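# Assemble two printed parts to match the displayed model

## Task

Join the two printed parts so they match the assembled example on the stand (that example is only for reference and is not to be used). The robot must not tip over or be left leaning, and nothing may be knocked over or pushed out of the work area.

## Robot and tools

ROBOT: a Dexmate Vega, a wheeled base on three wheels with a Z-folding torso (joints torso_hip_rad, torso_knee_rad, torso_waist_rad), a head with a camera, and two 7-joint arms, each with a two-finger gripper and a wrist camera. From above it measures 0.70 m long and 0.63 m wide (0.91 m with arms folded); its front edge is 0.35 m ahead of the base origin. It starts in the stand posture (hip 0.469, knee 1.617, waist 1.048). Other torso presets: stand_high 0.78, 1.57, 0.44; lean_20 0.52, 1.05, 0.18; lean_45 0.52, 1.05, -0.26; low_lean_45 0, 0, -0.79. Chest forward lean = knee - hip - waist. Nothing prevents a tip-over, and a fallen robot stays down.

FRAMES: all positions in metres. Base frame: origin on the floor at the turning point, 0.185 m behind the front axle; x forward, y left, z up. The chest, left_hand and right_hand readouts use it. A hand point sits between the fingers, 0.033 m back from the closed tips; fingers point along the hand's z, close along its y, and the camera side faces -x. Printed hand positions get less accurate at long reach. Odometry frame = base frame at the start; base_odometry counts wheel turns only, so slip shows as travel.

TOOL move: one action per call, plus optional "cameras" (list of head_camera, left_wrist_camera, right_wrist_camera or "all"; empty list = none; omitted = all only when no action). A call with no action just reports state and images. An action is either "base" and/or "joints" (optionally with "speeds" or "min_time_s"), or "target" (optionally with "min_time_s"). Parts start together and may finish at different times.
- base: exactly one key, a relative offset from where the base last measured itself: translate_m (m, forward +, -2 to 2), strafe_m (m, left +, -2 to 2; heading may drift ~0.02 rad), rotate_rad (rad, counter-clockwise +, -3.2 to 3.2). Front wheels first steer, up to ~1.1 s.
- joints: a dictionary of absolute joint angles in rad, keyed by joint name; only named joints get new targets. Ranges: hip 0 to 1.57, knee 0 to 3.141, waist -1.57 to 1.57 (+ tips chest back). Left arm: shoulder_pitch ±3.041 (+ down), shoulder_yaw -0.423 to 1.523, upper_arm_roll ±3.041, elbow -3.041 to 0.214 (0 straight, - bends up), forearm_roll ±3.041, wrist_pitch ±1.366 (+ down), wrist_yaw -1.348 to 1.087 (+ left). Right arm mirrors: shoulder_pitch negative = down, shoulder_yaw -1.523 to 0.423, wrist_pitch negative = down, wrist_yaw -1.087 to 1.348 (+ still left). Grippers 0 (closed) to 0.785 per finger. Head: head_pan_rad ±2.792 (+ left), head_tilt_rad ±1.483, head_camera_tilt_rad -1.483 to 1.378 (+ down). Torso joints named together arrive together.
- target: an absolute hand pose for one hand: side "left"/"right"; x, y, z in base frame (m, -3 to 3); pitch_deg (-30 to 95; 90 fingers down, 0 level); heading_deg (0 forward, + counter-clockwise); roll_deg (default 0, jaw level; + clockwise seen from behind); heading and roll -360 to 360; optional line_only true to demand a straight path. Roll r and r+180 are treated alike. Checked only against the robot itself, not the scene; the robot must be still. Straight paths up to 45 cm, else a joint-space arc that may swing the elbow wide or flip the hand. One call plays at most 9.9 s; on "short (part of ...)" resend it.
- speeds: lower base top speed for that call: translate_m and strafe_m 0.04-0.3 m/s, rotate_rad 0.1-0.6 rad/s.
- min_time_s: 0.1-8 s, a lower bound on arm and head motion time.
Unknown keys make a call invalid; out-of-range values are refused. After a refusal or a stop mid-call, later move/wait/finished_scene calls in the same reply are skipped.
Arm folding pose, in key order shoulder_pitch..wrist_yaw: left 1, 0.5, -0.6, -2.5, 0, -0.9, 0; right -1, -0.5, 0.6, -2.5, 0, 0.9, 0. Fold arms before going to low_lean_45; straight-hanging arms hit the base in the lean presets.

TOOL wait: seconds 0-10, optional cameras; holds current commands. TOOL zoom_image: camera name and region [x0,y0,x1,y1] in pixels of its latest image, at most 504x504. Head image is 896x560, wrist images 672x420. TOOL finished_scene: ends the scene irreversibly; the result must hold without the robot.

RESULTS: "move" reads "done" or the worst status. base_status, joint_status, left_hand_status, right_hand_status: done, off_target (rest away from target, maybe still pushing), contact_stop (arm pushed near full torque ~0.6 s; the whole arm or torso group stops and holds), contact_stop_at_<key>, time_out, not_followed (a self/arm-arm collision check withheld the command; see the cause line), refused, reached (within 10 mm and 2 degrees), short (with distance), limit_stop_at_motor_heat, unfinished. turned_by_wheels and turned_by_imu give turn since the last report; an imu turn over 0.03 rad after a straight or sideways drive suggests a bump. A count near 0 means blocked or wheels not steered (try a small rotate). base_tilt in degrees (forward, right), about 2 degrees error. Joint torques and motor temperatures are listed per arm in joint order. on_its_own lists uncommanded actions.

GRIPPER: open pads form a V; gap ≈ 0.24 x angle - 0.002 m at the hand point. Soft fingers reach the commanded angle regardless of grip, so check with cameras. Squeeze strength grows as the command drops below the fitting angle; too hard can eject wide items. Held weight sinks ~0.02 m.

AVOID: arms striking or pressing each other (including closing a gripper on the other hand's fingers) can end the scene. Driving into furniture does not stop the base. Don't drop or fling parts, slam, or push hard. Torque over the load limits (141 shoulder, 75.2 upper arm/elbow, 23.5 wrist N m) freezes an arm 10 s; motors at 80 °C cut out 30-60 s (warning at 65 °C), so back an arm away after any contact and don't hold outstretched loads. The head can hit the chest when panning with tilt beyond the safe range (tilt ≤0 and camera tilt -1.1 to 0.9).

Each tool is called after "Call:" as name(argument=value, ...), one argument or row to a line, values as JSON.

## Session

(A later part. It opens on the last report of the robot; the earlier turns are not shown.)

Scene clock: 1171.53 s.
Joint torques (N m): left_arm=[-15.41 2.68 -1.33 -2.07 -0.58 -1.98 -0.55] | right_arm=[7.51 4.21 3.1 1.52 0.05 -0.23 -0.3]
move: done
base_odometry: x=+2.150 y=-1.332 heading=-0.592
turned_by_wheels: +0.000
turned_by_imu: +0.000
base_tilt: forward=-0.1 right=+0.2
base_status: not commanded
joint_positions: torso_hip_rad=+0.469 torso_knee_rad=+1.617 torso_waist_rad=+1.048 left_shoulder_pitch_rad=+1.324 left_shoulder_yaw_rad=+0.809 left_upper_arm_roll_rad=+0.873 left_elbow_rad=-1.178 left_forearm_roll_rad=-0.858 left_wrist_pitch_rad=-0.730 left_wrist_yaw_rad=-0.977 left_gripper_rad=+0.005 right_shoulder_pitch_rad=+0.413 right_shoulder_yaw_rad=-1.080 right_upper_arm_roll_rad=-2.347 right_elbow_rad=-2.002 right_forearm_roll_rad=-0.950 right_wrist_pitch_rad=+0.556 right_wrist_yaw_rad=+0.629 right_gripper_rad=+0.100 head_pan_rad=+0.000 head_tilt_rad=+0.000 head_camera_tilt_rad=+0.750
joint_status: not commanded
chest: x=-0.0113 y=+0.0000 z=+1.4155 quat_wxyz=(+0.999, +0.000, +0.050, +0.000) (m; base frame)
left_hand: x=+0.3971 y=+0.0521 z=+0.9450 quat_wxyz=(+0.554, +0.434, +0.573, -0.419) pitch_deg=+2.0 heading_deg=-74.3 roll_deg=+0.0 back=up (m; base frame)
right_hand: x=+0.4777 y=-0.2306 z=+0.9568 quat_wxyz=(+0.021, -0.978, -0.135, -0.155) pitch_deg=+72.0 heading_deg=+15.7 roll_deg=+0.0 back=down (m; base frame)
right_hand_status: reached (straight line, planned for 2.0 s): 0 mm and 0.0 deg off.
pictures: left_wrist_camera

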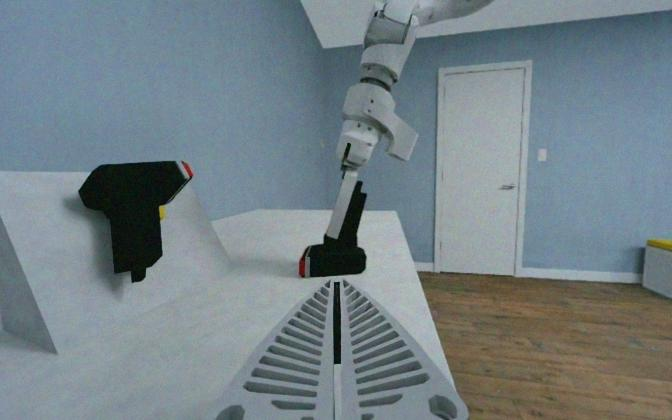

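Call:
move(
  target={"side":"right","x":0.4777,"y":-0.2307,"z":0.9545,"pitch_deg":72,"heading_deg":15.7,"roll_deg":180,"line_only":true},
  min_time_s=2,
  cameras=["left_wrist_camera"],
)

Call:
zoom_image(
  camera="left_wrist_camera",
  region=[290, 180, 390, 280],
)

Scene clock: 1181.93 s.
Joint torques (N m): left_arm=[-15.08 4.01 -3.83 -1.65 -1.22 -2.67 -0.78] | right_arm=[8.11 4.78 3.67 2.29 -0.09 0.13 -0.37]
move: done
base_odometry: x=+2.150 y=-1.332 heading=-0.592
turned_by_wheels: +0.000
turned_by_imu: +0.000
base_tilt: forward=-0.1 right=+0.2
base_status: not commanded
joint_positions: torso_hip_rad=+0.469 torso_knee_rad=+1.617 torso_waist_rad=+1.048 left_shoulder_pitch_rad=+1.324 left_shoulder_yaw_rad=+0.809 left_upper_arm_roll_rad=+0.873 left_elbow_rad=-1.178 left_forearm_roll_rad=-0.858 left_wrist_pitch_rad=-0.730 left_wrist_yaw_rad=-0.977 left_gripper_rad=+0.005 right_shoulder_pitch_rad=+0.408 right_shoulder_yaw_rad=-1.078 right_upper_arm_roll_rad=-2.348 right_elbow_rad=-2.000 right_forearm_roll_rad=-0.953 right_wrist_pitch_rad=+0.552 right_wrist_yaw_rad=+0.627 right_gripper_rad=+0.100 head_pan_rad=+0.000 head_tilt_rad=+0.000 head_camera_tilt_rad=+0.750
joint_status: not commanded
chest: x=-0.0113 y=+0.0000 z=+1.4155 quat_wxyz=(+0.999, +0.000, +0.050, +0.000) (m; base frame)
left_hand: x=+0.3971 y=+0.0521 z=+0.9450 quat_wxyz=(+0.554, +0.434, +0.573, -0.419) pitch_deg=+2.0 heading_deg=-74.3 roll_deg=+0.0 back=up (m; base frame)
right_hand: x=+0.4777 y=-0.2306 z=+0.9547 quat_wxyz=(+0.021, -0.978, -0.135, -0.155) pitch_deg=+72.0 heading_deg=+15.7 roll_deg=+0.0 back=down (m; base frame)
right_hand_status: reached (straight line, planned for 2.0 s): 0 mm and 0.0 deg off.
pictures: left_wrist_camera

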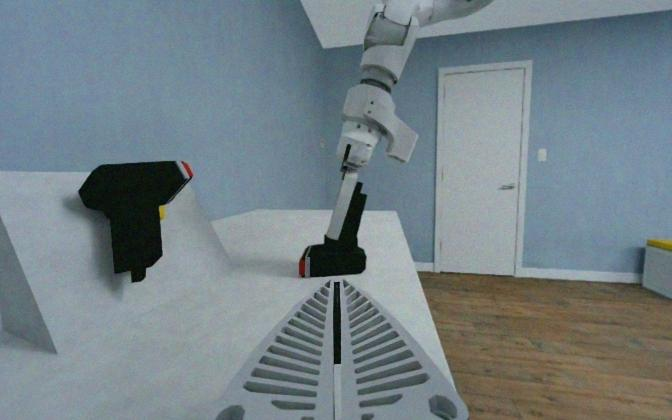

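Scaled by 5.040 from the camera's 672x420 image, which has a finer 960x600 frame.

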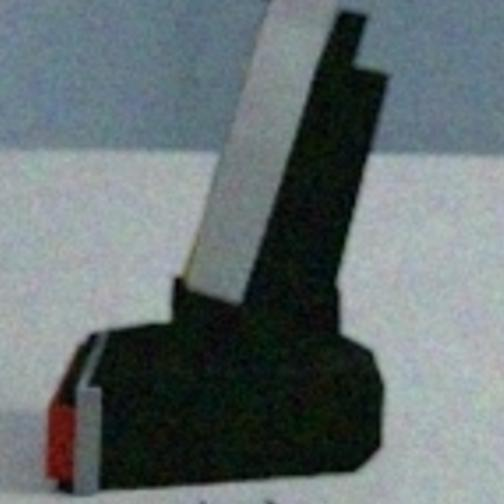

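Call:
move(
  target={"side":"right","x":0.4777,"y":-0.2307,"z":0.9525,"pitch_deg":72,"heading_deg":15.7,"roll_deg":180,"line_only":true},
  min_time_s=2,
  cameras=["left_wrist_camera"],
)

Call:
zoom_image(
  camera="left_wrist_camera",
  region=[290, 180, 390, 280],
)

Scene clock: 1188.83 s.
Joint torques (N m): left_arm=[-14.84 3.55 -1.4 0.51 -0.57 -2.18 -0.36] | right_arm=[6.96 4.65 3.79 1.38 -0.07 -0.81 -0.35]
move: done
base_odometry: x=+2.150 y=-1.332 heading=-0.592
turned_by_wheels: +0.000
turned_by_imu: +0.000
base_tilt: forward=-0.1 right=+0.2
base_status: not commanded
joint_positions: torso_hip_rad=+0.469 torso_knee_rad=+1.617 torso_waist_rad=+1.048 left_shoulder_pitch_rad=+1.324 left_shoulder_yaw_rad=+0.809 left_upper_arm_roll_rad=+0.873 left_elbow_rad=-1.178 left_forearm_roll_rad=-0.858 left_wrist_pitch_rad=-0.730 left_wrist_yaw_rad=-0.977 left_gripper_rad=+0.005 right_shoulder_pitch_rad=+0.403 right_shoulder_yaw_rad=-1.076 right_upper_arm_roll_rad=-2.348 right_elbow_rad=-1.998 right_forearm_roll_rad=-0.956 right_wrist_pitch_rad=+0.548 right_wrist_yaw_rad=+0.625 right_gripper_rad=+0.100 head_pan_rad=+0.000 head_tilt_rad=+0.000 head_camera_tilt_rad=+0.750
joint_status: not commanded
chest: x=-0.0113 y=+0.0000 z=+1.4155 quat_wxyz=(+0.999, +0.000, +0.050, +0.000) (m; base frame)
left_hand: x=+0.3971 y=+0.0521 z=+0.9450 quat_wxyz=(+0.554, +0.434, +0.573, -0.419) pitch_deg=+2.0 heading_deg=-74.3 roll_deg=+0.0 back=up (m; base frame)
right_hand: x=+0.4777 y=-0.2306 z=+0.9527 quat_wxyz=(+0.021, -0.978, -0.135, -0.155) pitch_deg=+72.0 heading_deg=+15.7 roll_deg=+0.0 back=down (m; base frame)
right_hand_status: reached (straight line, planned for 2.0 s): 0 mm and 0.0 deg off.
pictures: left_wrist_camera

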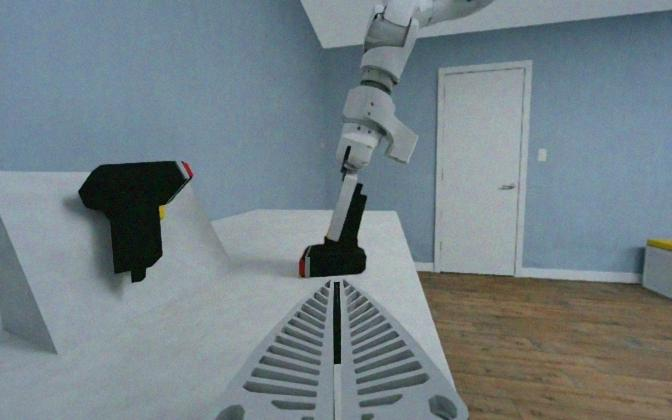

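Scaled by 5.040 from the camera's 672x420 image, which has a finer 960x600 frame.

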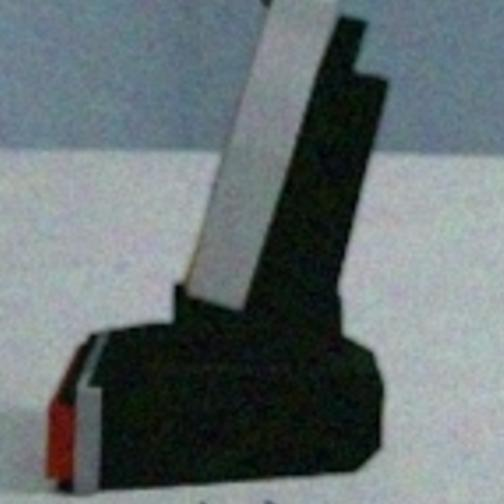

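Call:
move(
  target={"side":"right","x":0.4777,"y":-0.2307,"z":0.9505,"pitch_deg":72,"heading_deg":15.7,"roll_deg":180,"line_only":true},
  min_time_s=2,
  cameras=["left_wrist_camera","right_wrist_camera","head_camera"],
)

Call:
zoom_image(
  camera="left_wrist_camera",
  region=[290, 180, 390, 280],
)

Call:
zoom_image(
  camera="right_wrist_camera",
  region=[255, 170, 455, 410],
)

Call:
zoom_image(
  camera="head_camera",
  region=[510, 240, 630, 340],
)

Scene clock: 1208.33 s.
Joint torques (N m): left_arm=[-14.18 4.76 -2.82 -1.88 -0.88 -2.75 -0.34] | right_arm=[7.89 3.38 3.7 2.86 0.03 -0.8 -0.62]
move: done
base_odometry: x=+2.150 y=-1.332 heading=-0.592
turned_by_wheels: +0.000
turned_by_imu: +0.000
base_tilt: forward=-0.1 right=+0.2
base_status: not commanded
joint_positions: torso_hip_rad=+0.469 torso_knee_rad=+1.617 torso_waist_rad=+1.048 left_shoulder_pitch_rad=+1.324 left_shoulder_yaw_rad=+0.809 left_upper_arm_roll_rad=+0.873 left_elbow_rad=-1.178 left_forearm_roll_rad=-0.858 left_wrist_pitch_rad=-0.730 left_wrist_yaw_rad=-0.977 left_gripper_rad=+0.005 right_shoulder_pitch_rad=+0.399 right_shoulder_yaw_rad=-1.074 right_upper_arm_roll_rad=-2.349 right_elbow_rad=-1.996 right_forearm_roll_rad=-0.959 right_wrist_pitch_rad=+0.544 right_wrist_yaw_rad=+0.623 right_gripper_rad=+0.100 head_pan_rad=+0.000 head_tilt_rad=+0.000 head_camera_tilt_rad=+0.750
joint_status: not commanded
chest: x=-0.0113 y=+0.0000 z=+1.4155 quat_wxyz=(+0.999, +0.000, +0.050, +0.000) (m; base frame)
left_hand: x=+0.3971 y=+0.0521 z=+0.9450 quat_wxyz=(+0.554, +0.434, +0.573, -0.419) pitch_deg=+2.0 heading_deg=-74.3 roll_deg=+0.0 back=up (m; base frame)
right_hand: x=+0.4777 y=-0.2306 z=+0.9507 quat_wxyz=(+0.021, -0.978, -0.135, -0.155) pitch_deg=+72.0 heading_deg=+15.7 roll_deg=+0.0 back=down (m; base frame)
right_hand_status: reached (straight line, planned for 2.0 s): 0 mm and 0.0 deg off.
pictures: head_camera, left_wrist_camera, right_wrist_camera

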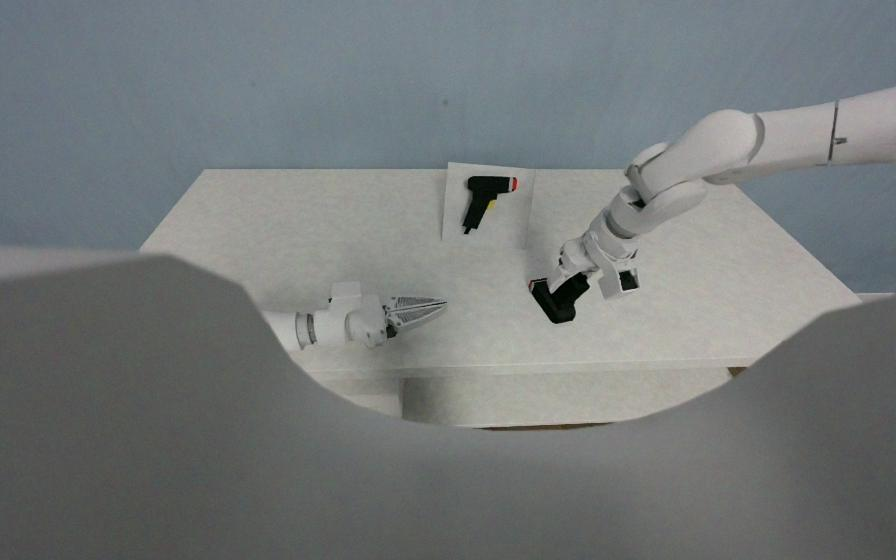

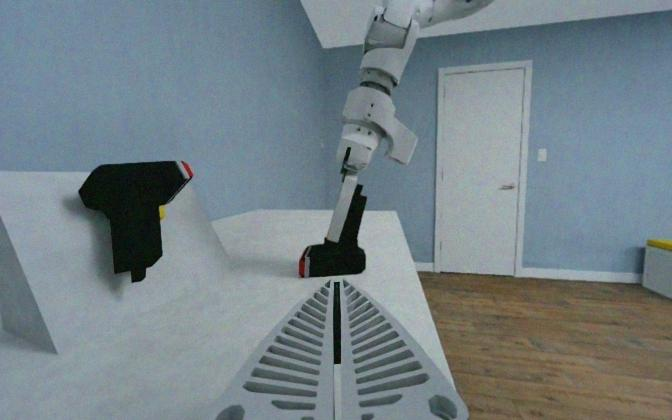

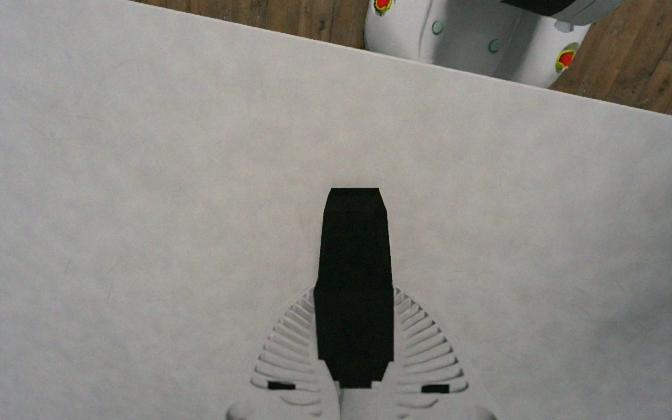

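Scaled by 5.040 from the camera's 672x420 image, which has a finer 960x600 frame.

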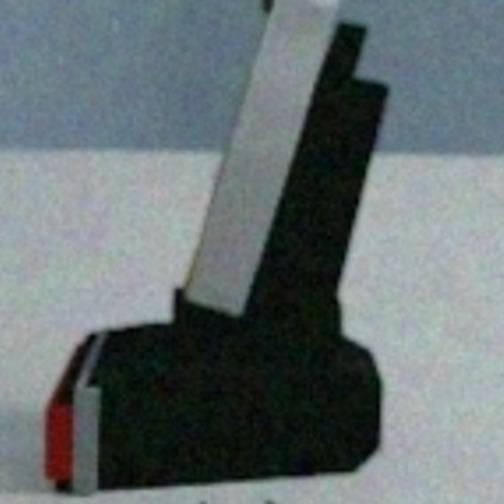

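Scaled by 2.100 from the camera's 672x420 image, which has a finer 960x600 frame.

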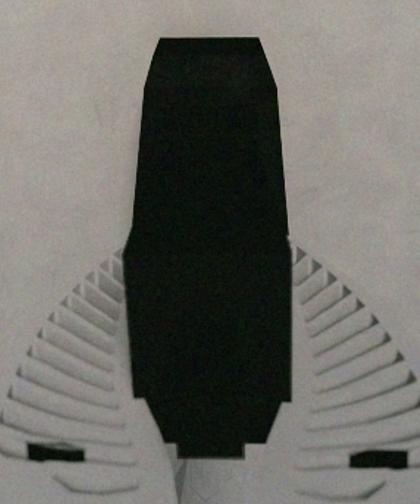

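Scaled by 4.200 from the camera's 896x560 image, which has a finer 960x600 frame.

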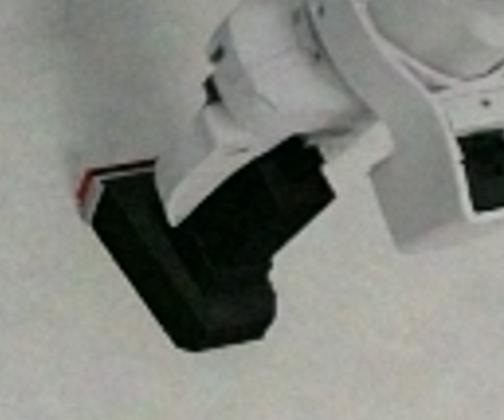

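Call:
zoom_image(
  camera="left_wrist_camera",
  region=[318, 230, 368, 260],
)

Call:
zoom_image(
  camera="head_camera",
  region=[540, 280, 590, 330],
)

Scaled by 10.080 from the camera's 672x420 image, which has a finer 960x600 frame.

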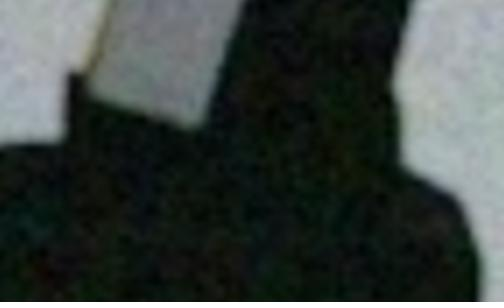

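Scaled by 10.080 from the camera's 896x560 image, which has a finer 960x600 frame.

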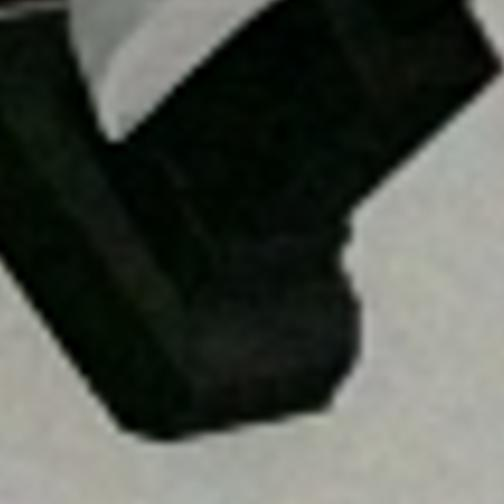

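Call:
move(
  target={"side":"right","x":0.4777,"y":-0.2307,"z":0.949,"pitch_deg":72,"heading_deg":15.7,"roll_deg":180,"line_only":true},
  min_time_s=2,
  cameras=["left_wrist_camera"],
)

Call:
zoom_image(
  camera="left_wrist_camera",
  region=[290, 180, 390, 280],
)

Call:
move(
  target={"side":"right","x":0.4777,"y":-0.2307,"z":0.9475,"pitch_deg":72,"heading_deg":15.7,"roll_deg":180,"line_only":true},
  min_time_s=2,
  cameras=["left_wrist_camera"],
)

Call:
zoom_image(
  camera="left_wrist_camera",
  region=[290, 180, 390, 280],
)

Scene clock: 1241.93 s.
Joint torques (N m): left_arm=[-14.6 3 0.34 -0.23 -1.05 -1.94 -0.83] | right_arm=[5.98 4.96 2.43 3.13 -0.26 -0.13 -0.55]
move: done
base_odometry: x=+2.150 y=-1.332 heading=-0.592
turned_by_wheels: +0.000
turned_by_imu: +0.000
base_tilt: forward=-0.2 right=+0.2
base_status: not commanded
joint_positions: torso_hip_rad=+0.469 torso_knee_rad=+1.617 torso_waist_rad=+1.048 left_shoulder_pitch_rad=+1.324 left_shoulder_yaw_rad=+0.809 left_upper_arm_roll_rad=+0.873 left_elbow_rad=-1.178 left_forearm_roll_rad=-0.858 left_wrist_pitch_rad=-0.730 left_wrist_yaw_rad=-0.977 left_gripper_rad=+0.005 right_shoulder_pitch_rad=+0.395 right_shoulder_yaw_rad=-1.072 right_upper_arm_roll_rad=-2.349 right_elbow_rad=-1.994 right_forearm_roll_rad=-0.961 right_wrist_pitch_rad=+0.541 right_wrist_yaw_rad=+0.621 right_gripper_rad=+0.100 head_pan_rad=+0.000 head_tilt_rad=+0.000 head_camera_tilt_rad=+0.750
joint_status: not commanded
chest: x=-0.0113 y=+0.0000 z=+1.4155 quat_wxyz=(+0.999, +0.000, +0.050, +0.000) (m; base frame)
left_hand: x=+0.3971 y=+0.0521 z=+0.9450 quat_wxyz=(+0.554, +0.434, +0.573, -0.419) pitch_deg=+2.0 heading_deg=-74.3 roll_deg=+0.0 back=up (m; base frame)
right_hand: x=+0.4778 y=-0.2306 z=+0.9493 quat_wxyz=(+0.021, -0.978, -0.135, -0.155) pitch_deg=+72.0 heading_deg=+15.7 roll_deg=+0.0 back=down (m; base frame)
right_hand_status: reached (straight line, planned for 2.0 s): 0 mm and 0.0 deg off.
pictures: left_wrist_camera

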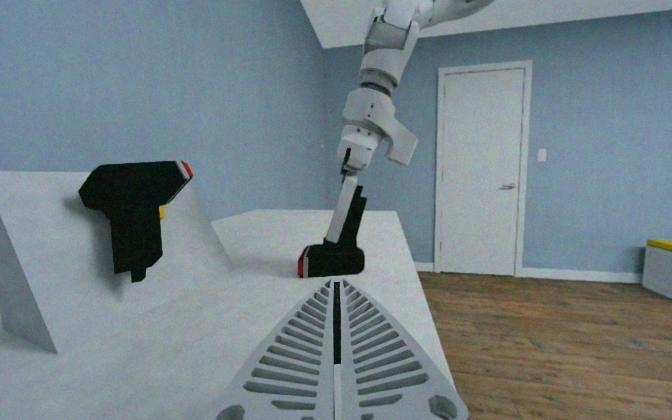

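Scaled by 5.040 from the camera's 672x420 image, which has a finer 960x600 frame.

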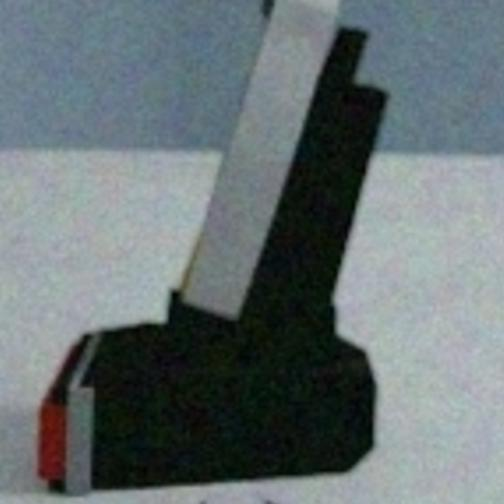

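Scene clock: 1244.43 s.
Joint torques (N m): left_arm=[-15.82 4.81 -0.76 -1.29 -0.53 -2.5 -0.44] | right_arm=[4.41 4.22 2.34 3.19 -0.32 -0.79 -0.39]
move: done
base_odometry: x=+2.150 y=-1.332 heading=-0.592
turned_by_wheels: +0.000
turned_by_imu: +0.000
base_tilt: forward=-0.1 right=+0.2
base_status: not commanded
joint_positions: torso_hip_rad=+0.469 torso_knee_rad=+1.617 torso_waist_rad=+1.048 left_shoulder_pitch_rad=+1.324 left_shoulder_yaw_rad=+0.809 left_upper_arm_roll_rad=+0.873 left_elbow_rad=-1.178 left_forearm_roll_rad=-0.858 left_wrist_pitch_rad=-0.730 left_wrist_yaw_rad=-0.977 left_gripper_rad=+0.005 right_shoulder_pitch_rad=+0.392 right_shoulder_yaw_rad=-1.071 right_upper_arm_roll_rad=-2.349 right_elbow_rad=-1.992 right_forearm_roll_rad=-0.964 right_wrist_pitch_rad=+0.538 right_wrist_yaw_rad=+0.620 right_gripper_rad=+0.100 head_pan_rad=+0.000 head_tilt_rad=+0.000 head_camera_tilt_rad=+0.750
joint_status: not commanded
chest: x=-0.0113 y=+0.0000 z=+1.4155 quat_wxyz=(+0.999, +0.000, +0.050, +0.000) (m; base frame)
left_hand: x=+0.3971 y=+0.0521 z=+0.9450 quat_wxyz=(+0.554, +0.434, +0.573, -0.419) pitch_deg=+2.0 heading_deg=-74.3 roll_deg=+0.0 back=up (m; base frame)
right_hand: x=+0.4778 y=-0.2306 z=+0.9478 quat_wxyz=(+0.021, -0.978, -0.135, -0.155) pitch_deg=+72.0 heading_deg=+15.7 roll_deg=+0.0 back=down (m; base frame)
right_hand_status: reached (straight line, planned for 2.0 s): 0 mm and 0.0 deg off.
pictures: left_wrist_camera

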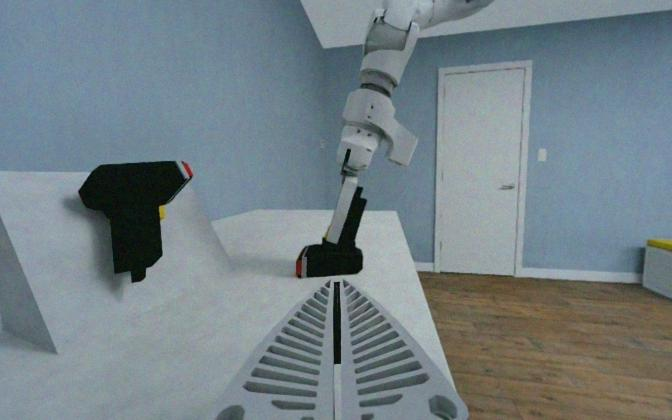

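Scaled by 5.040 from the camera's 672x420 image, which has a finer 960x600 frame.

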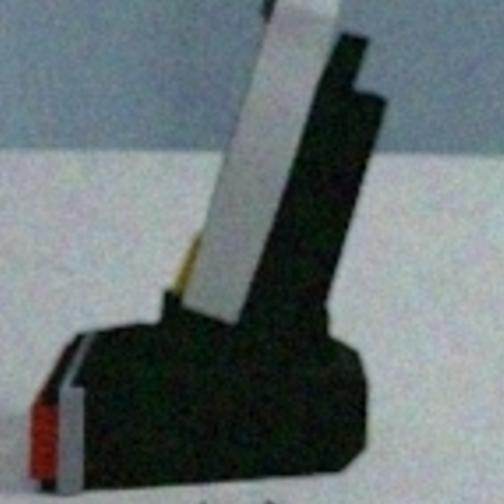

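Call:
move(
  joints={"right_gripper_rad":0.16},
  min_time_s=3,
  cameras=["left_wrist_camera","right_wrist_camera"],
)

Call:
zoom_image(
  camera="left_wrist_camera",
  region=[290, 180, 390, 280],
)

Call:
zoom_image(
  camera="right_wrist_camera",
  region=[255, 170, 455, 410],
)

Scene clock: 1253.07 s.
Joint torques (N m): left_arm=[-15.5 4.66 -4.38 -2.68 -0.61 -1.89 -0.55] | right_arm=[5.03 2.77 2.31 2.27 0.1 0.04 -0.31]
move: done
base_odometry: x=+2.150 y=-1.332 heading=-0.592
turned_by_wheels: +0.000
turned_by_imu: +0.000
base_tilt: forward=-0.1 right=+0.2
base_status: not commanded
joint_positions: torso_hip_rad=+0.469 torso_knee_rad=+1.617 torso_waist_rad=+1.048 left_shoulder_pitch_rad=+1.324 left_shoulder_yaw_rad=+0.809 left_upper_arm_roll_rad=+0.873 left_elbow_rad=-1.178 left_forearm_roll_rad=-0.858 left_wrist_pitch_rad=-0.730 left_wrist_yaw_rad=-0.977 left_gripper_rad=+0.005 right_shoulder_pitch_rad=+0.391 right_shoulder_yaw_rad=-1.071 right_upper_arm_roll_rad=-2.349 right_elbow_rad=-1.992 right_forearm_roll_rad=-0.964 right_wrist_pitch_rad=+0.538 right_wrist_yaw_rad=+0.620 right_gripper_rad=+0.160 head_pan_rad=+0.000 head_tilt_rad=+0.000 head_camera_tilt_rad=+0.750
joint_status: all done
chest: x=-0.0115 y=+0.0000 z=+1.4155 quat_wxyz=(+0.999, +0.000, +0.050, +0.000) (m; base frame)
left_hand: x=+0.3970 y=+0.0521 z=+0.9451 quat_wxyz=(+0.554, +0.434, +0.573, -0.419) pitch_deg=+2.0 heading_deg=-74.3 roll_deg=+0.0 back=up (m; base frame)
right_hand: x=+0.4778 y=-0.2306 z=+0.9478 quat_wxyz=(+0.021, -0.978, -0.135, -0.155) pitch_deg=+72.0 heading_deg=+15.7 roll_deg=+0.0 back=down (m; base frame)
pictures: left_wrist_camera, right_wrist_camera

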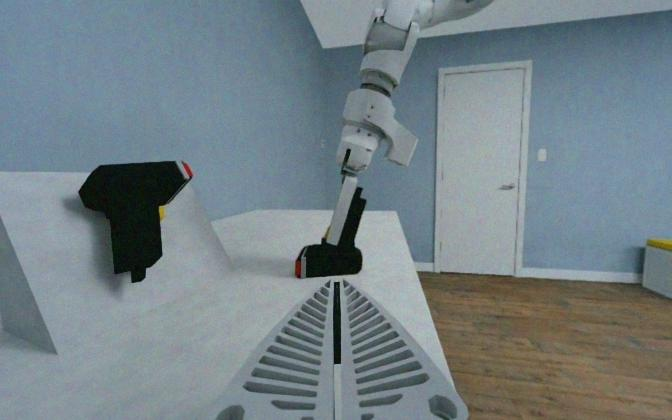

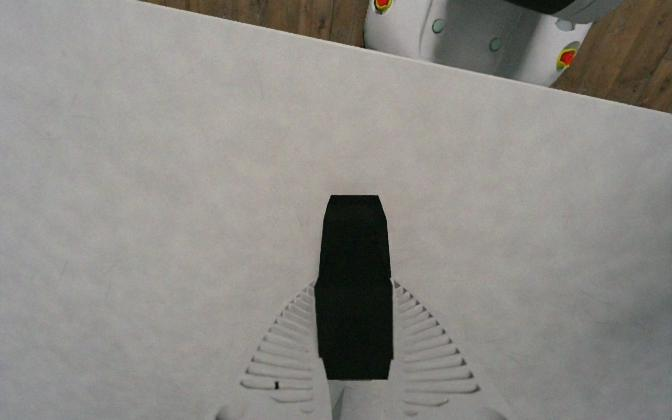

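Scaled by 5.040 from the camera's 672x420 image, which has a finer 960x600 frame.

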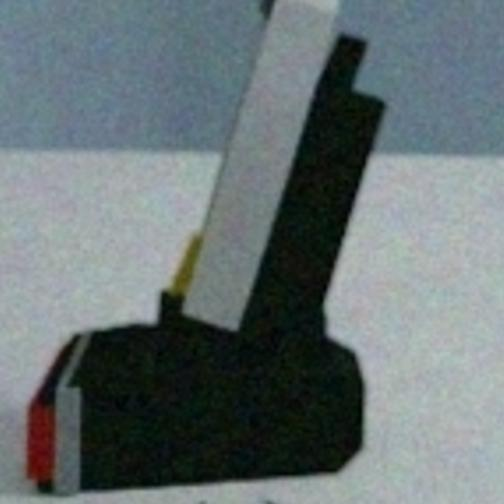

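Scaled by 2.100 from the camera's 672x420 image, which has a finer 960x600 frame.

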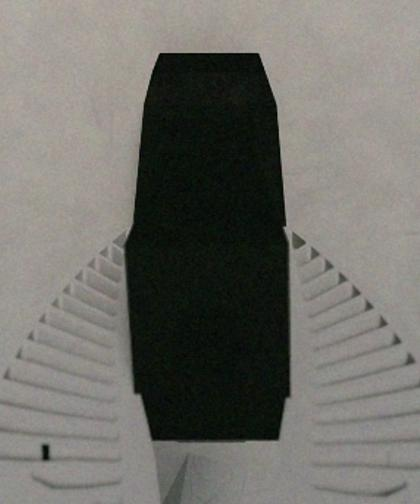

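Call:
move(
  joints={"right_gripper_rad":0.28},
  min_time_s=4,
  cameras=["left_wrist_camera","right_wrist_camera"],
)

Call:
zoom_image(
  camera="left_wrist_camera",
  region=[290, 180, 390, 280],
)

Call:
zoom_image(
  camera="right_wrist_camera",
  region=[255, 170, 455, 410],
)

Scene clock: 1259.73 s.
Joint torques (N m): left_arm=[-15.86 4.93 -2.53 -2.05 -0.96 -2.16 -0.57] | right_arm=[6.02 4.55 3.51 2.31 0.08 -0.4 -0.32]
move: done
base_odometry: x=+2.150 y=-1.332 heading=-0.592
turned_by_wheels: +0.000
turned_by_imu: +0.000
base_tilt: forward=+0.0 right=+0.2
base_status: not commanded
joint_positions: torso_hip_rad=+0.469 torso_knee_rad=+1.617 torso_waist_rad=+1.048 left_shoulder_pitch_rad=+1.324 left_shoulder_yaw_rad=+0.809 left_upper_arm_roll_rad=+0.873 left_elbow_rad=-1.178 left_forearm_roll_rad=-0.858 left_wrist_pitch_rad=-0.730 left_wrist_yaw_rad=-0.977 left_gripper_rad=+0.005 right_shoulder_pitch_rad=+0.391 right_shoulder_yaw_rad=-1.071 right_upper_arm_roll_rad=-2.349 right_elbow_rad=-1.992 right_forearm_roll_rad=-0.964 right_wrist_pitch_rad=+0.538 right_wrist_yaw_rad=+0.620 right_gripper_rad=+0.280 head_pan_rad=+0.000 head_tilt_rad=+0.000 head_camera_tilt_rad=+0.750
joint_status: all done
chest: x=-0.0113 y=+0.0000 z=+1.4155 quat_wxyz=(+0.999, +0.000, +0.050, +0.000) (m; base frame)
left_hand: x=+0.3971 y=+0.0521 z=+0.9450 quat_wxyz=(+0.554, +0.434, +0.573, -0.419) pitch_deg=+2.0 heading_deg=-74.3 roll_deg=+0.0 back=up (m; base frame)
right_hand: x=+0.4778 y=-0.2306 z=+0.9477 quat_wxyz=(+0.021, -0.978, -0.135, -0.155) pitch_deg=+72.0 heading_deg=+15.7 roll_deg=+0.0 back=down (m; base frame)
pictures: left_wrist_camera, right_wrist_camera

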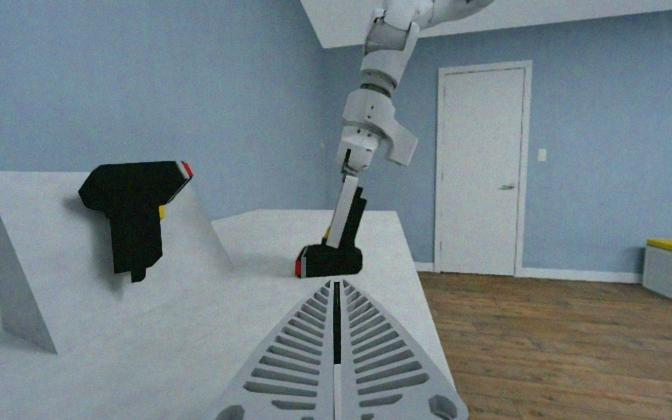

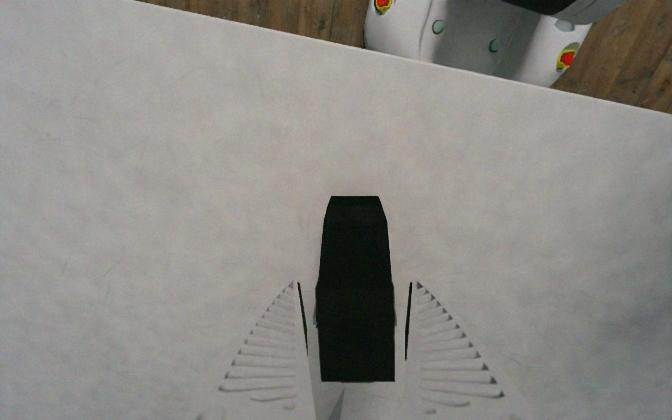

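Scaled by 5.040 from the camera's 672x420 image, which has a finer 960x600 frame.

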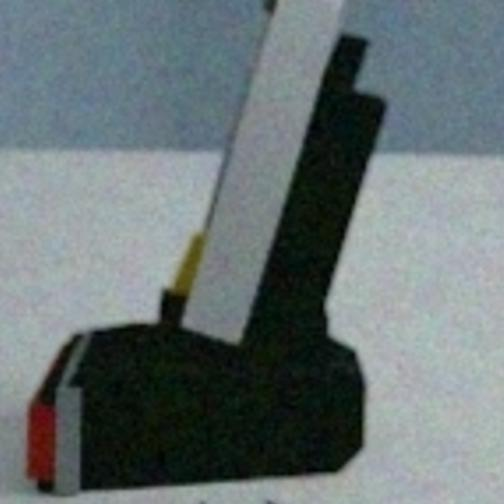

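Scaled by 2.100 from the camera's 672x420 image, which has a finer 960x600 frame.

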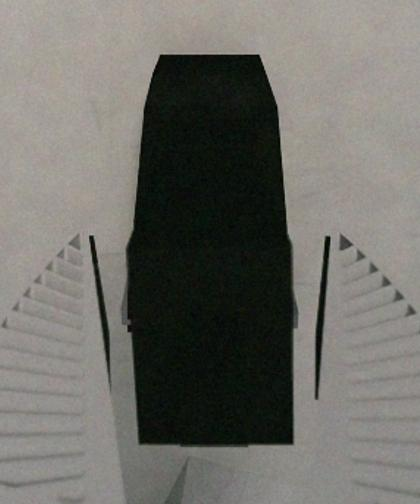

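Call:
move(
  target={"side":"right","x":0.463,"y":-0.2348,"z":0.9953,"pitch_deg":72,"heading_deg":15.7,"roll_deg":180,"line_only":true},
  min_time_s=3,
  cameras=["left_wrist_camera","right_wrist_camera"],
)

Call:
zoom_image(
  camera="left_wrist_camera",
  region=[290, 180, 390, 280],
)

Scene clock: 1270.20 s.
Joint torques (N m): left_arm=[-15.65 2.78 -2.78 -1.12 -0.39 -2.15 -0.51] | right_arm=[13.62 3.63 3.03 -1.58 0.54 0.01 0.53]
move: done
base_odometry: x=+2.150 y=-1.332 heading=-0.592
turned_by_wheels: +0.000
turned_by_imu: +0.000
base_tilt: forward=+0.0 right=+0.2
base_status: not commanded
joint_positions: torso_hip_rad=+0.469 torso_knee_rad=+1.617 torso_waist_rad=+1.048 left_shoulder_pitch_rad=+1.324 left_shoulder_yaw_rad=+0.809 left_upper_arm_roll_rad=+0.873 left_elbow_rad=-1.178 left_forearm_roll_rad=-0.858 left_wrist_pitch_rad=-0.730 left_wrist_yaw_rad=-0.977 left_gripper_rad=+0.005 right_shoulder_pitch_rad=+0.516 right_shoulder_yaw_rad=-1.164 right_upper_arm_roll_rad=-2.355 right_elbow_rad=-2.089 right_forearm_roll_rad=-0.901 right_wrist_pitch_rad=+0.629 right_wrist_yaw_rad=+0.689 right_gripper_rad=+0.280 head_pan_rad=+0.000 head_tilt_rad=+0.000 head_camera_tilt_rad=+0.750
joint_status: not commanded
chest: x=-0.0113 y=+0.0000 z=+1.4155 quat_wxyz=(+0.999, +0.000, +0.050, +0.000) (m; base frame)
left_hand: x=+0.3971 y=+0.0521 z=+0.9450 quat_wxyz=(+0.554, +0.434, +0.573, -0.419) pitch_deg=+2.0 heading_deg=-74.3 roll_deg=+0.0 back=up (m; base frame)
right_hand: x=+0.4635 y=-0.2347 z=+0.9941 quat_wxyz=(+0.021, -0.978, -0.135, -0.155) pitch_deg=+72.0 heading_deg=+15.7 roll_deg=+0.0 back=down (m; base frame)
right_hand_status: reached (straight line, planned for 3.0 s): 1 mm and 0.0 deg off.
pictures: left_wrist_camera, right_wrist_camera

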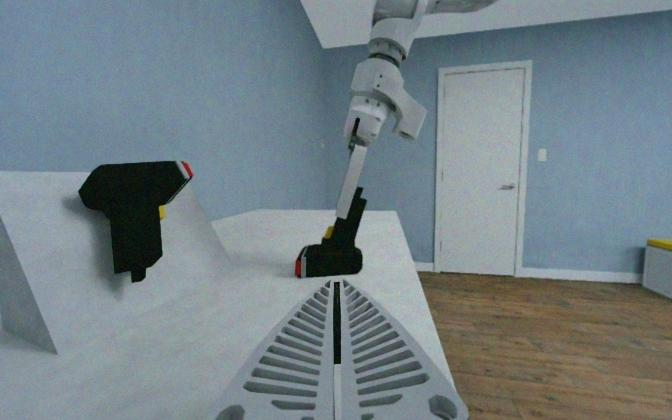

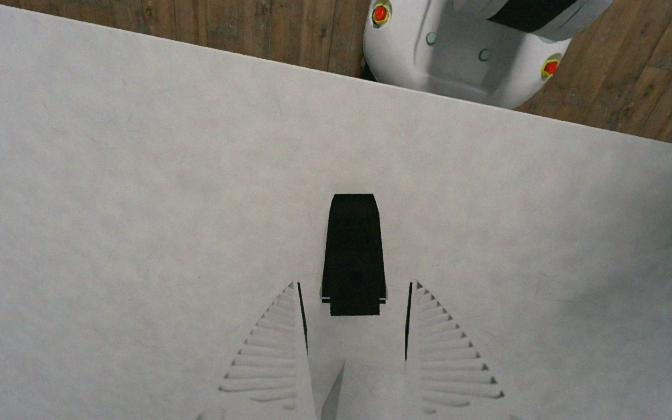

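Scaled by 5.040 from the camera's 672x420 image, which has a finer 960x600 frame.

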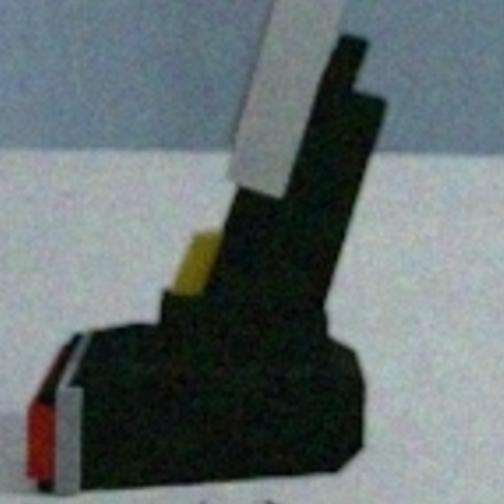

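Call:
move(
  target={"side":"right","x":0.427,"y":-0.245,"z":1.11,"pitch_deg":72,"heading_deg":15.7,"roll_deg":180,"line_only":true},
  min_time_s=4,
  cameras=["all"],
)

Call:
zoom_image(
  camera="left_wrist_camera",
  region=[290, 180, 390, 280],
)

Call:
zoom_image(
  camera="left_wrist_camera",
  region=[70, 150, 210, 290],
)

Call:
zoom_image(
  camera="right_wrist_camera",
  region=[285, 170, 425, 310],
)

Scene clock: 1284.60 s.
Joint torques (N m): left_arm=[-16.9 5.94 -1.8 -2.44 -0.36 -2.4 -0.44] | right_arm=[10.88 5.64 7.29 -2.83 0.64 0.3 0.38]
move: done
base_odometry: x=+2.150 y=-1.332 heading=-0.592
turned_by_wheels: +0.000
turned_by_imu: +0.000
base_tilt: forward=-0.1 right=+0.2
base_status: not commanded
joint_positions: torso_hip_rad=+0.469 torso_knee_rad=+1.617 torso_waist_rad=+1.048 left_shoulder_pitch_rad=+1.324 left_shoulder_yaw_rad=+0.809 left_upper_arm_roll_rad=+0.873 left_elbow_rad=-1.178 left_forearm_roll_rad=-0.858 left_wrist_pitch_rad=-0.730 left_wrist_yaw_rad=-0.977 left_gripper_rad=+0.005 right_shoulder_pitch_rad=+0.828 right_shoulder_yaw_rad=-1.348 right_upper_arm_roll_rad=-2.349 right_elbow_rad=-2.223 right_forearm_roll_rad=-0.631 right_wrist_pitch_rad=+0.874 right_wrist_yaw_rad=+0.909 right_gripper_rad=+0.280 head_pan_rad=+0.000 head_tilt_rad=+0.000 head_camera_tilt_rad=+0.750
joint_status: not commanded
chest: x=-0.0113 y=+0.0000 z=+1.4155 quat_wxyz=(+0.999, +0.000, +0.050, +0.000) (m; base frame)
left_hand: x=+0.3971 y=+0.0521 z=+0.9450 quat_wxyz=(+0.554, +0.434, +0.573, -0.419) pitch_deg=+2.0 heading_deg=-74.3 roll_deg=+0.0 back=up (m; base frame)
right_hand: x=+0.4274 y=-0.2450 z=+1.1084 quat_wxyz=(+0.021, -0.979, -0.135, -0.155) pitch_deg=+72.0 heading_deg=+15.7 roll_deg=+0.0 back=down (m; base frame)
right_hand_status: reached (straight line, planned for 4.0 s): 2 mm and 0.0 deg off.
pictures: head_camera, left_wrist_camera, right_wrist_camera

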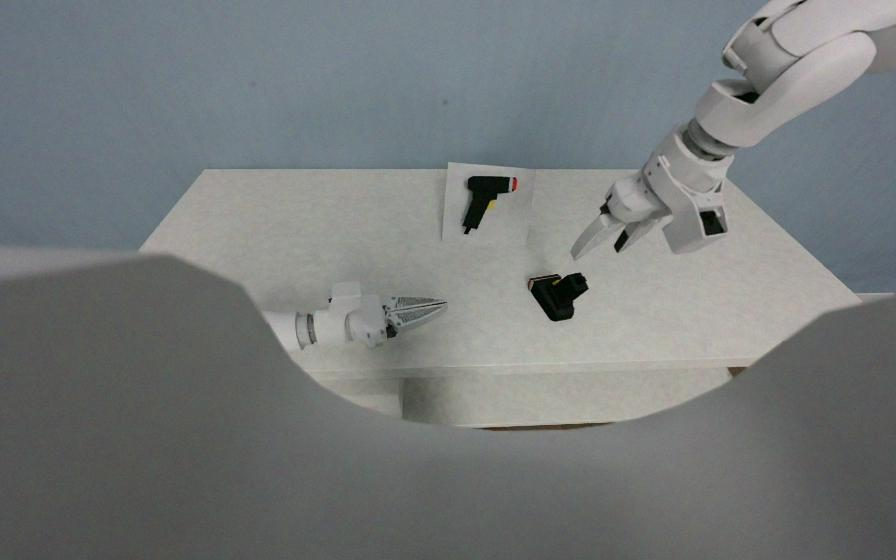

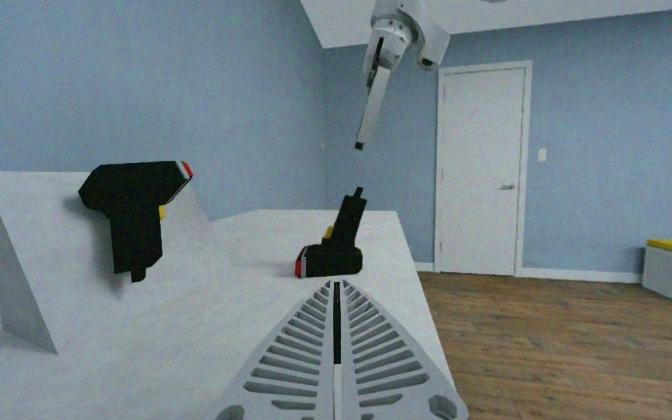

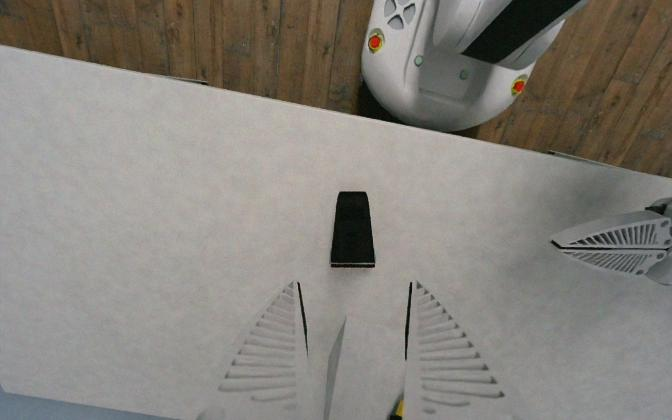

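Scaled by 5.040 from the camera's 672x420 image, which has a finer 960x600 frame.

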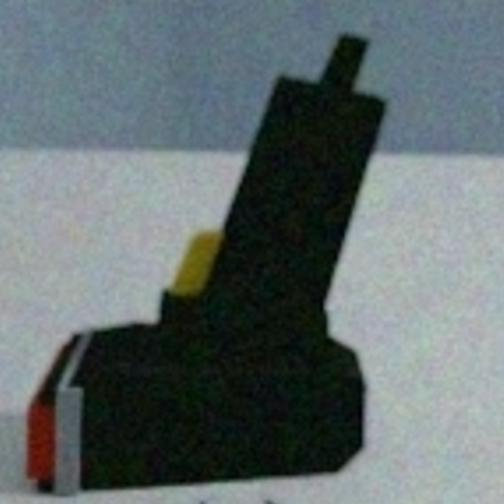

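Scaled by 3.600 from the camera's 672x420 image, which has a finer 960x600 frame.

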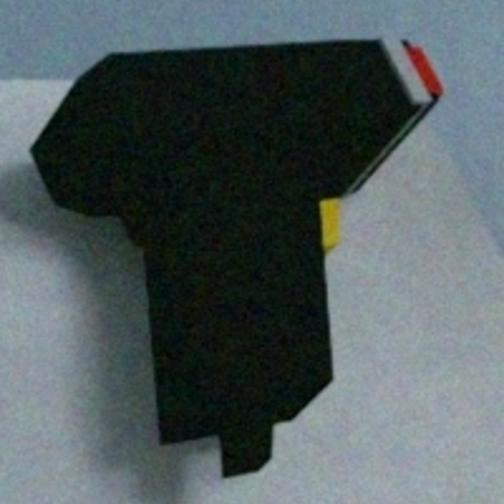

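Scaled by 3.600 from the camera's 672x420 image, which has a finer 960x600 frame.

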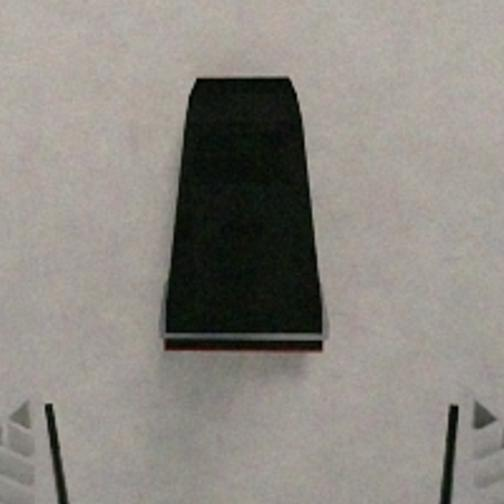

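Call:
move(
  target={"side":"left","x":0.36,"y":0.11,"z":1.06,"pitch_deg":0,"heading_deg":-74.3,"roll_deg":0,"line_only":true},
  min_time_s=2,
)

Call:
move(
  target={"side":"left","x":0.36,"y":0.11,"z":1.06,"pitch_deg":0,"heading_deg":-74.3,"roll_deg":90,"line_only":true},
  min_time_s=3,
  cameras=["all"],
)

Scene clock: 1314.03 s.
Joint torques (N m): left_arm=[-5.85 7.32 -11.42 -0.92 -0.4 -1.7 0.84] | right_arm=[11.16 3.09 7.45 -2.56 0.52 -0.41 0.68]
move: done
base_odometry: x=+2.150 y=-1.332 heading=-0.592
turned_by_wheels: +0.000
turned_by_imu: +0.000
base_tilt: forward=-0.1 right=+0.2
base_status: not commanded
joint_positions: torso_hip_rad=+0.469 torso_knee_rad=+1.617 torso_waist_rad=+1.048 left_shoulder_pitch_rad=+1.527 left_shoulder_yaw_rad=+1.267 left_upper_arm_roll_rad=+0.749 left_elbow_rad=-1.668 left_forearm_roll_rad=-1.066 left_wrist_pitch_rad=-0.717 left_wrist_yaw_rad=-0.893 left_gripper_rad=+0.005 right_shoulder_pitch_rad=+0.832 right_shoulder_yaw_rad=-1.349 right_upper_arm_roll_rad=-2.349 right_elbow_rad=-2.224 right_forearm_roll_rad=-0.627 right_wrist_pitch_rad=+0.877 right_wrist_yaw_rad=+0.912 right_gripper_rad=+0.280 head_pan_rad=+0.000 head_tilt_rad=+0.000 head_camera_tilt_rad=+0.750
joint_status: not commanded
chest: x=-0.0113 y=+0.0000 z=+1.4155 quat_wxyz=(+0.999, +0.000, +0.050, +0.000) (m; base frame)
left_hand: x=+0.3603 y=+0.1097 z=+1.0588 quat_wxyz=(+0.564, +0.427, +0.564, -0.427) pitch_deg=+0.0 heading_deg=-74.3 roll_deg=+0.0 back=up (m; base frame)
left_hand_status: reached (straight line, planned for 2.0 s): 1 mm and 0.0 deg off.
right_hand: x=+0.4269 y=-0.2451 z=+1.1098 quat_wxyz=(+0.021, -0.978, -0.135, -0.155) pitch_deg=+72.0 heading_deg=+15.7 roll_deg=+0.0 back=down (m; base frame)
pictures: none

Scene clock: 1323.60 s.
Joint torques (N m): left_arm=[-5.82 6.17 -11.83 -3.41 -0.9 0.73 1.79] | right_arm=[12.31 4.38 7.25 -2.5 0.64 -0.55 0.51]
move: done
base_odometry: x=+2.150 y=-1.332 heading=-0.592
turned_by_wheels: +0.000
turned_by_imu: +0.000
base_tilt: forward=-0.1 right=+0.2
base_status: not commanded
joint_positions: torso_hip_rad=+0.469 torso_knee_rad=+1.617 torso_waist_rad=+1.048 left_shoulder_pitch_rad=+1.675 left_shoulder_yaw_rad=+0.711 left_upper_arm_roll_rad=-0.113 left_elbow_rad=-1.569 left_forearm_roll_rad=+1.443 left_wrist_pitch_rad=-1.345 left_wrist_yaw_rad=+0.611 left_gripper_rad=+0.005 right_shoulder_pitch_rad=+0.832 right_shoulder_yaw_rad=-1.349 right_upper_arm_roll_rad=-2.349 right_elbow_rad=-2.224 right_forearm_roll_rad=-0.627 right_wrist_pitch_rad=+0.877 right_wrist_yaw_rad=+0.912 right_gripper_rad=+0.280 head_pan_rad=+0.000 head_tilt_rad=+0.000 head_camera_tilt_rad=+0.750
joint_status: not commanded
chest: x=-0.0113 y=+0.0000 z=+1.4155 quat_wxyz=(+0.999, +0.000, +0.050, +0.000) (m; base frame)
left_hand: x=+0.3599 y=+0.1099 z=+1.0599 quat_wxyz=(+0.701, +0.700, +0.097, +0.096) pitch_deg=+0.0 heading_deg=-74.3 roll_deg=+89.9 (m; base frame)
left_hand_status: reached (straight line, planned for 8.2 s): 0 mm and 0.1 deg off.
right_hand: x=+0.4269 y=-0.2451 z=+1.1098 quat_wxyz=(+0.021, -0.978, -0.135, -0.155) pitch_deg=+72.0 heading_deg=+15.7 roll_deg=+0.0 back=down (m; base frame)
pictures: head_camera, left_wrist_camera, right_wrist_camera

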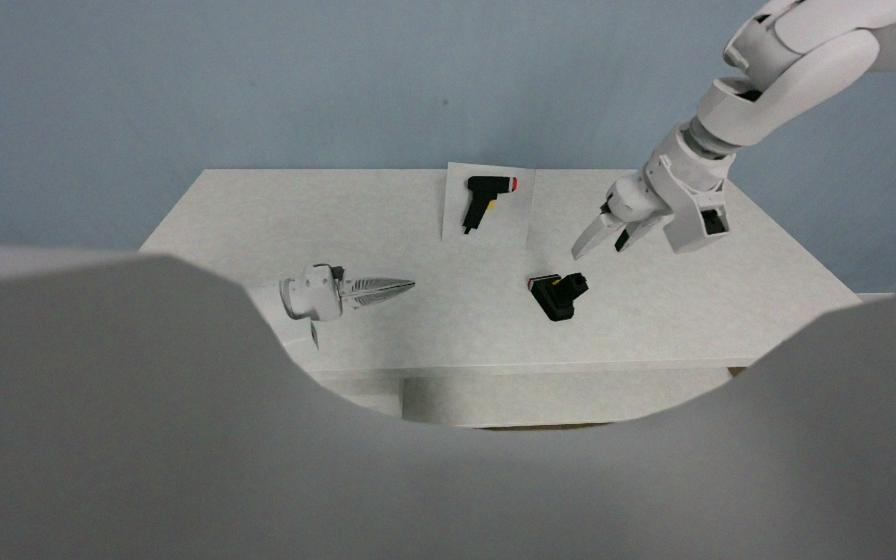

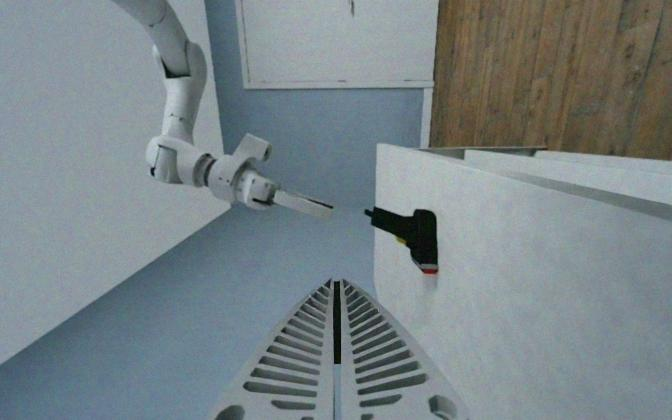

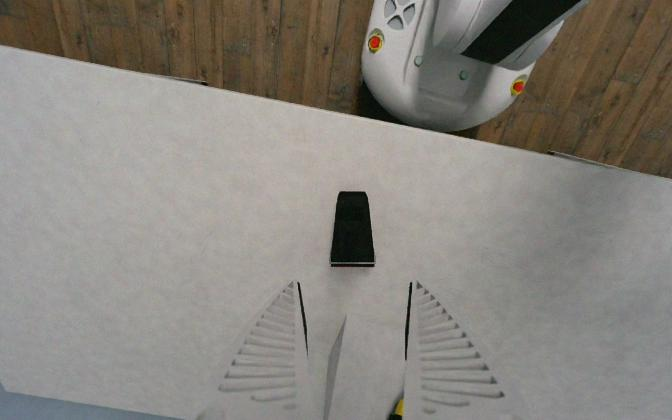

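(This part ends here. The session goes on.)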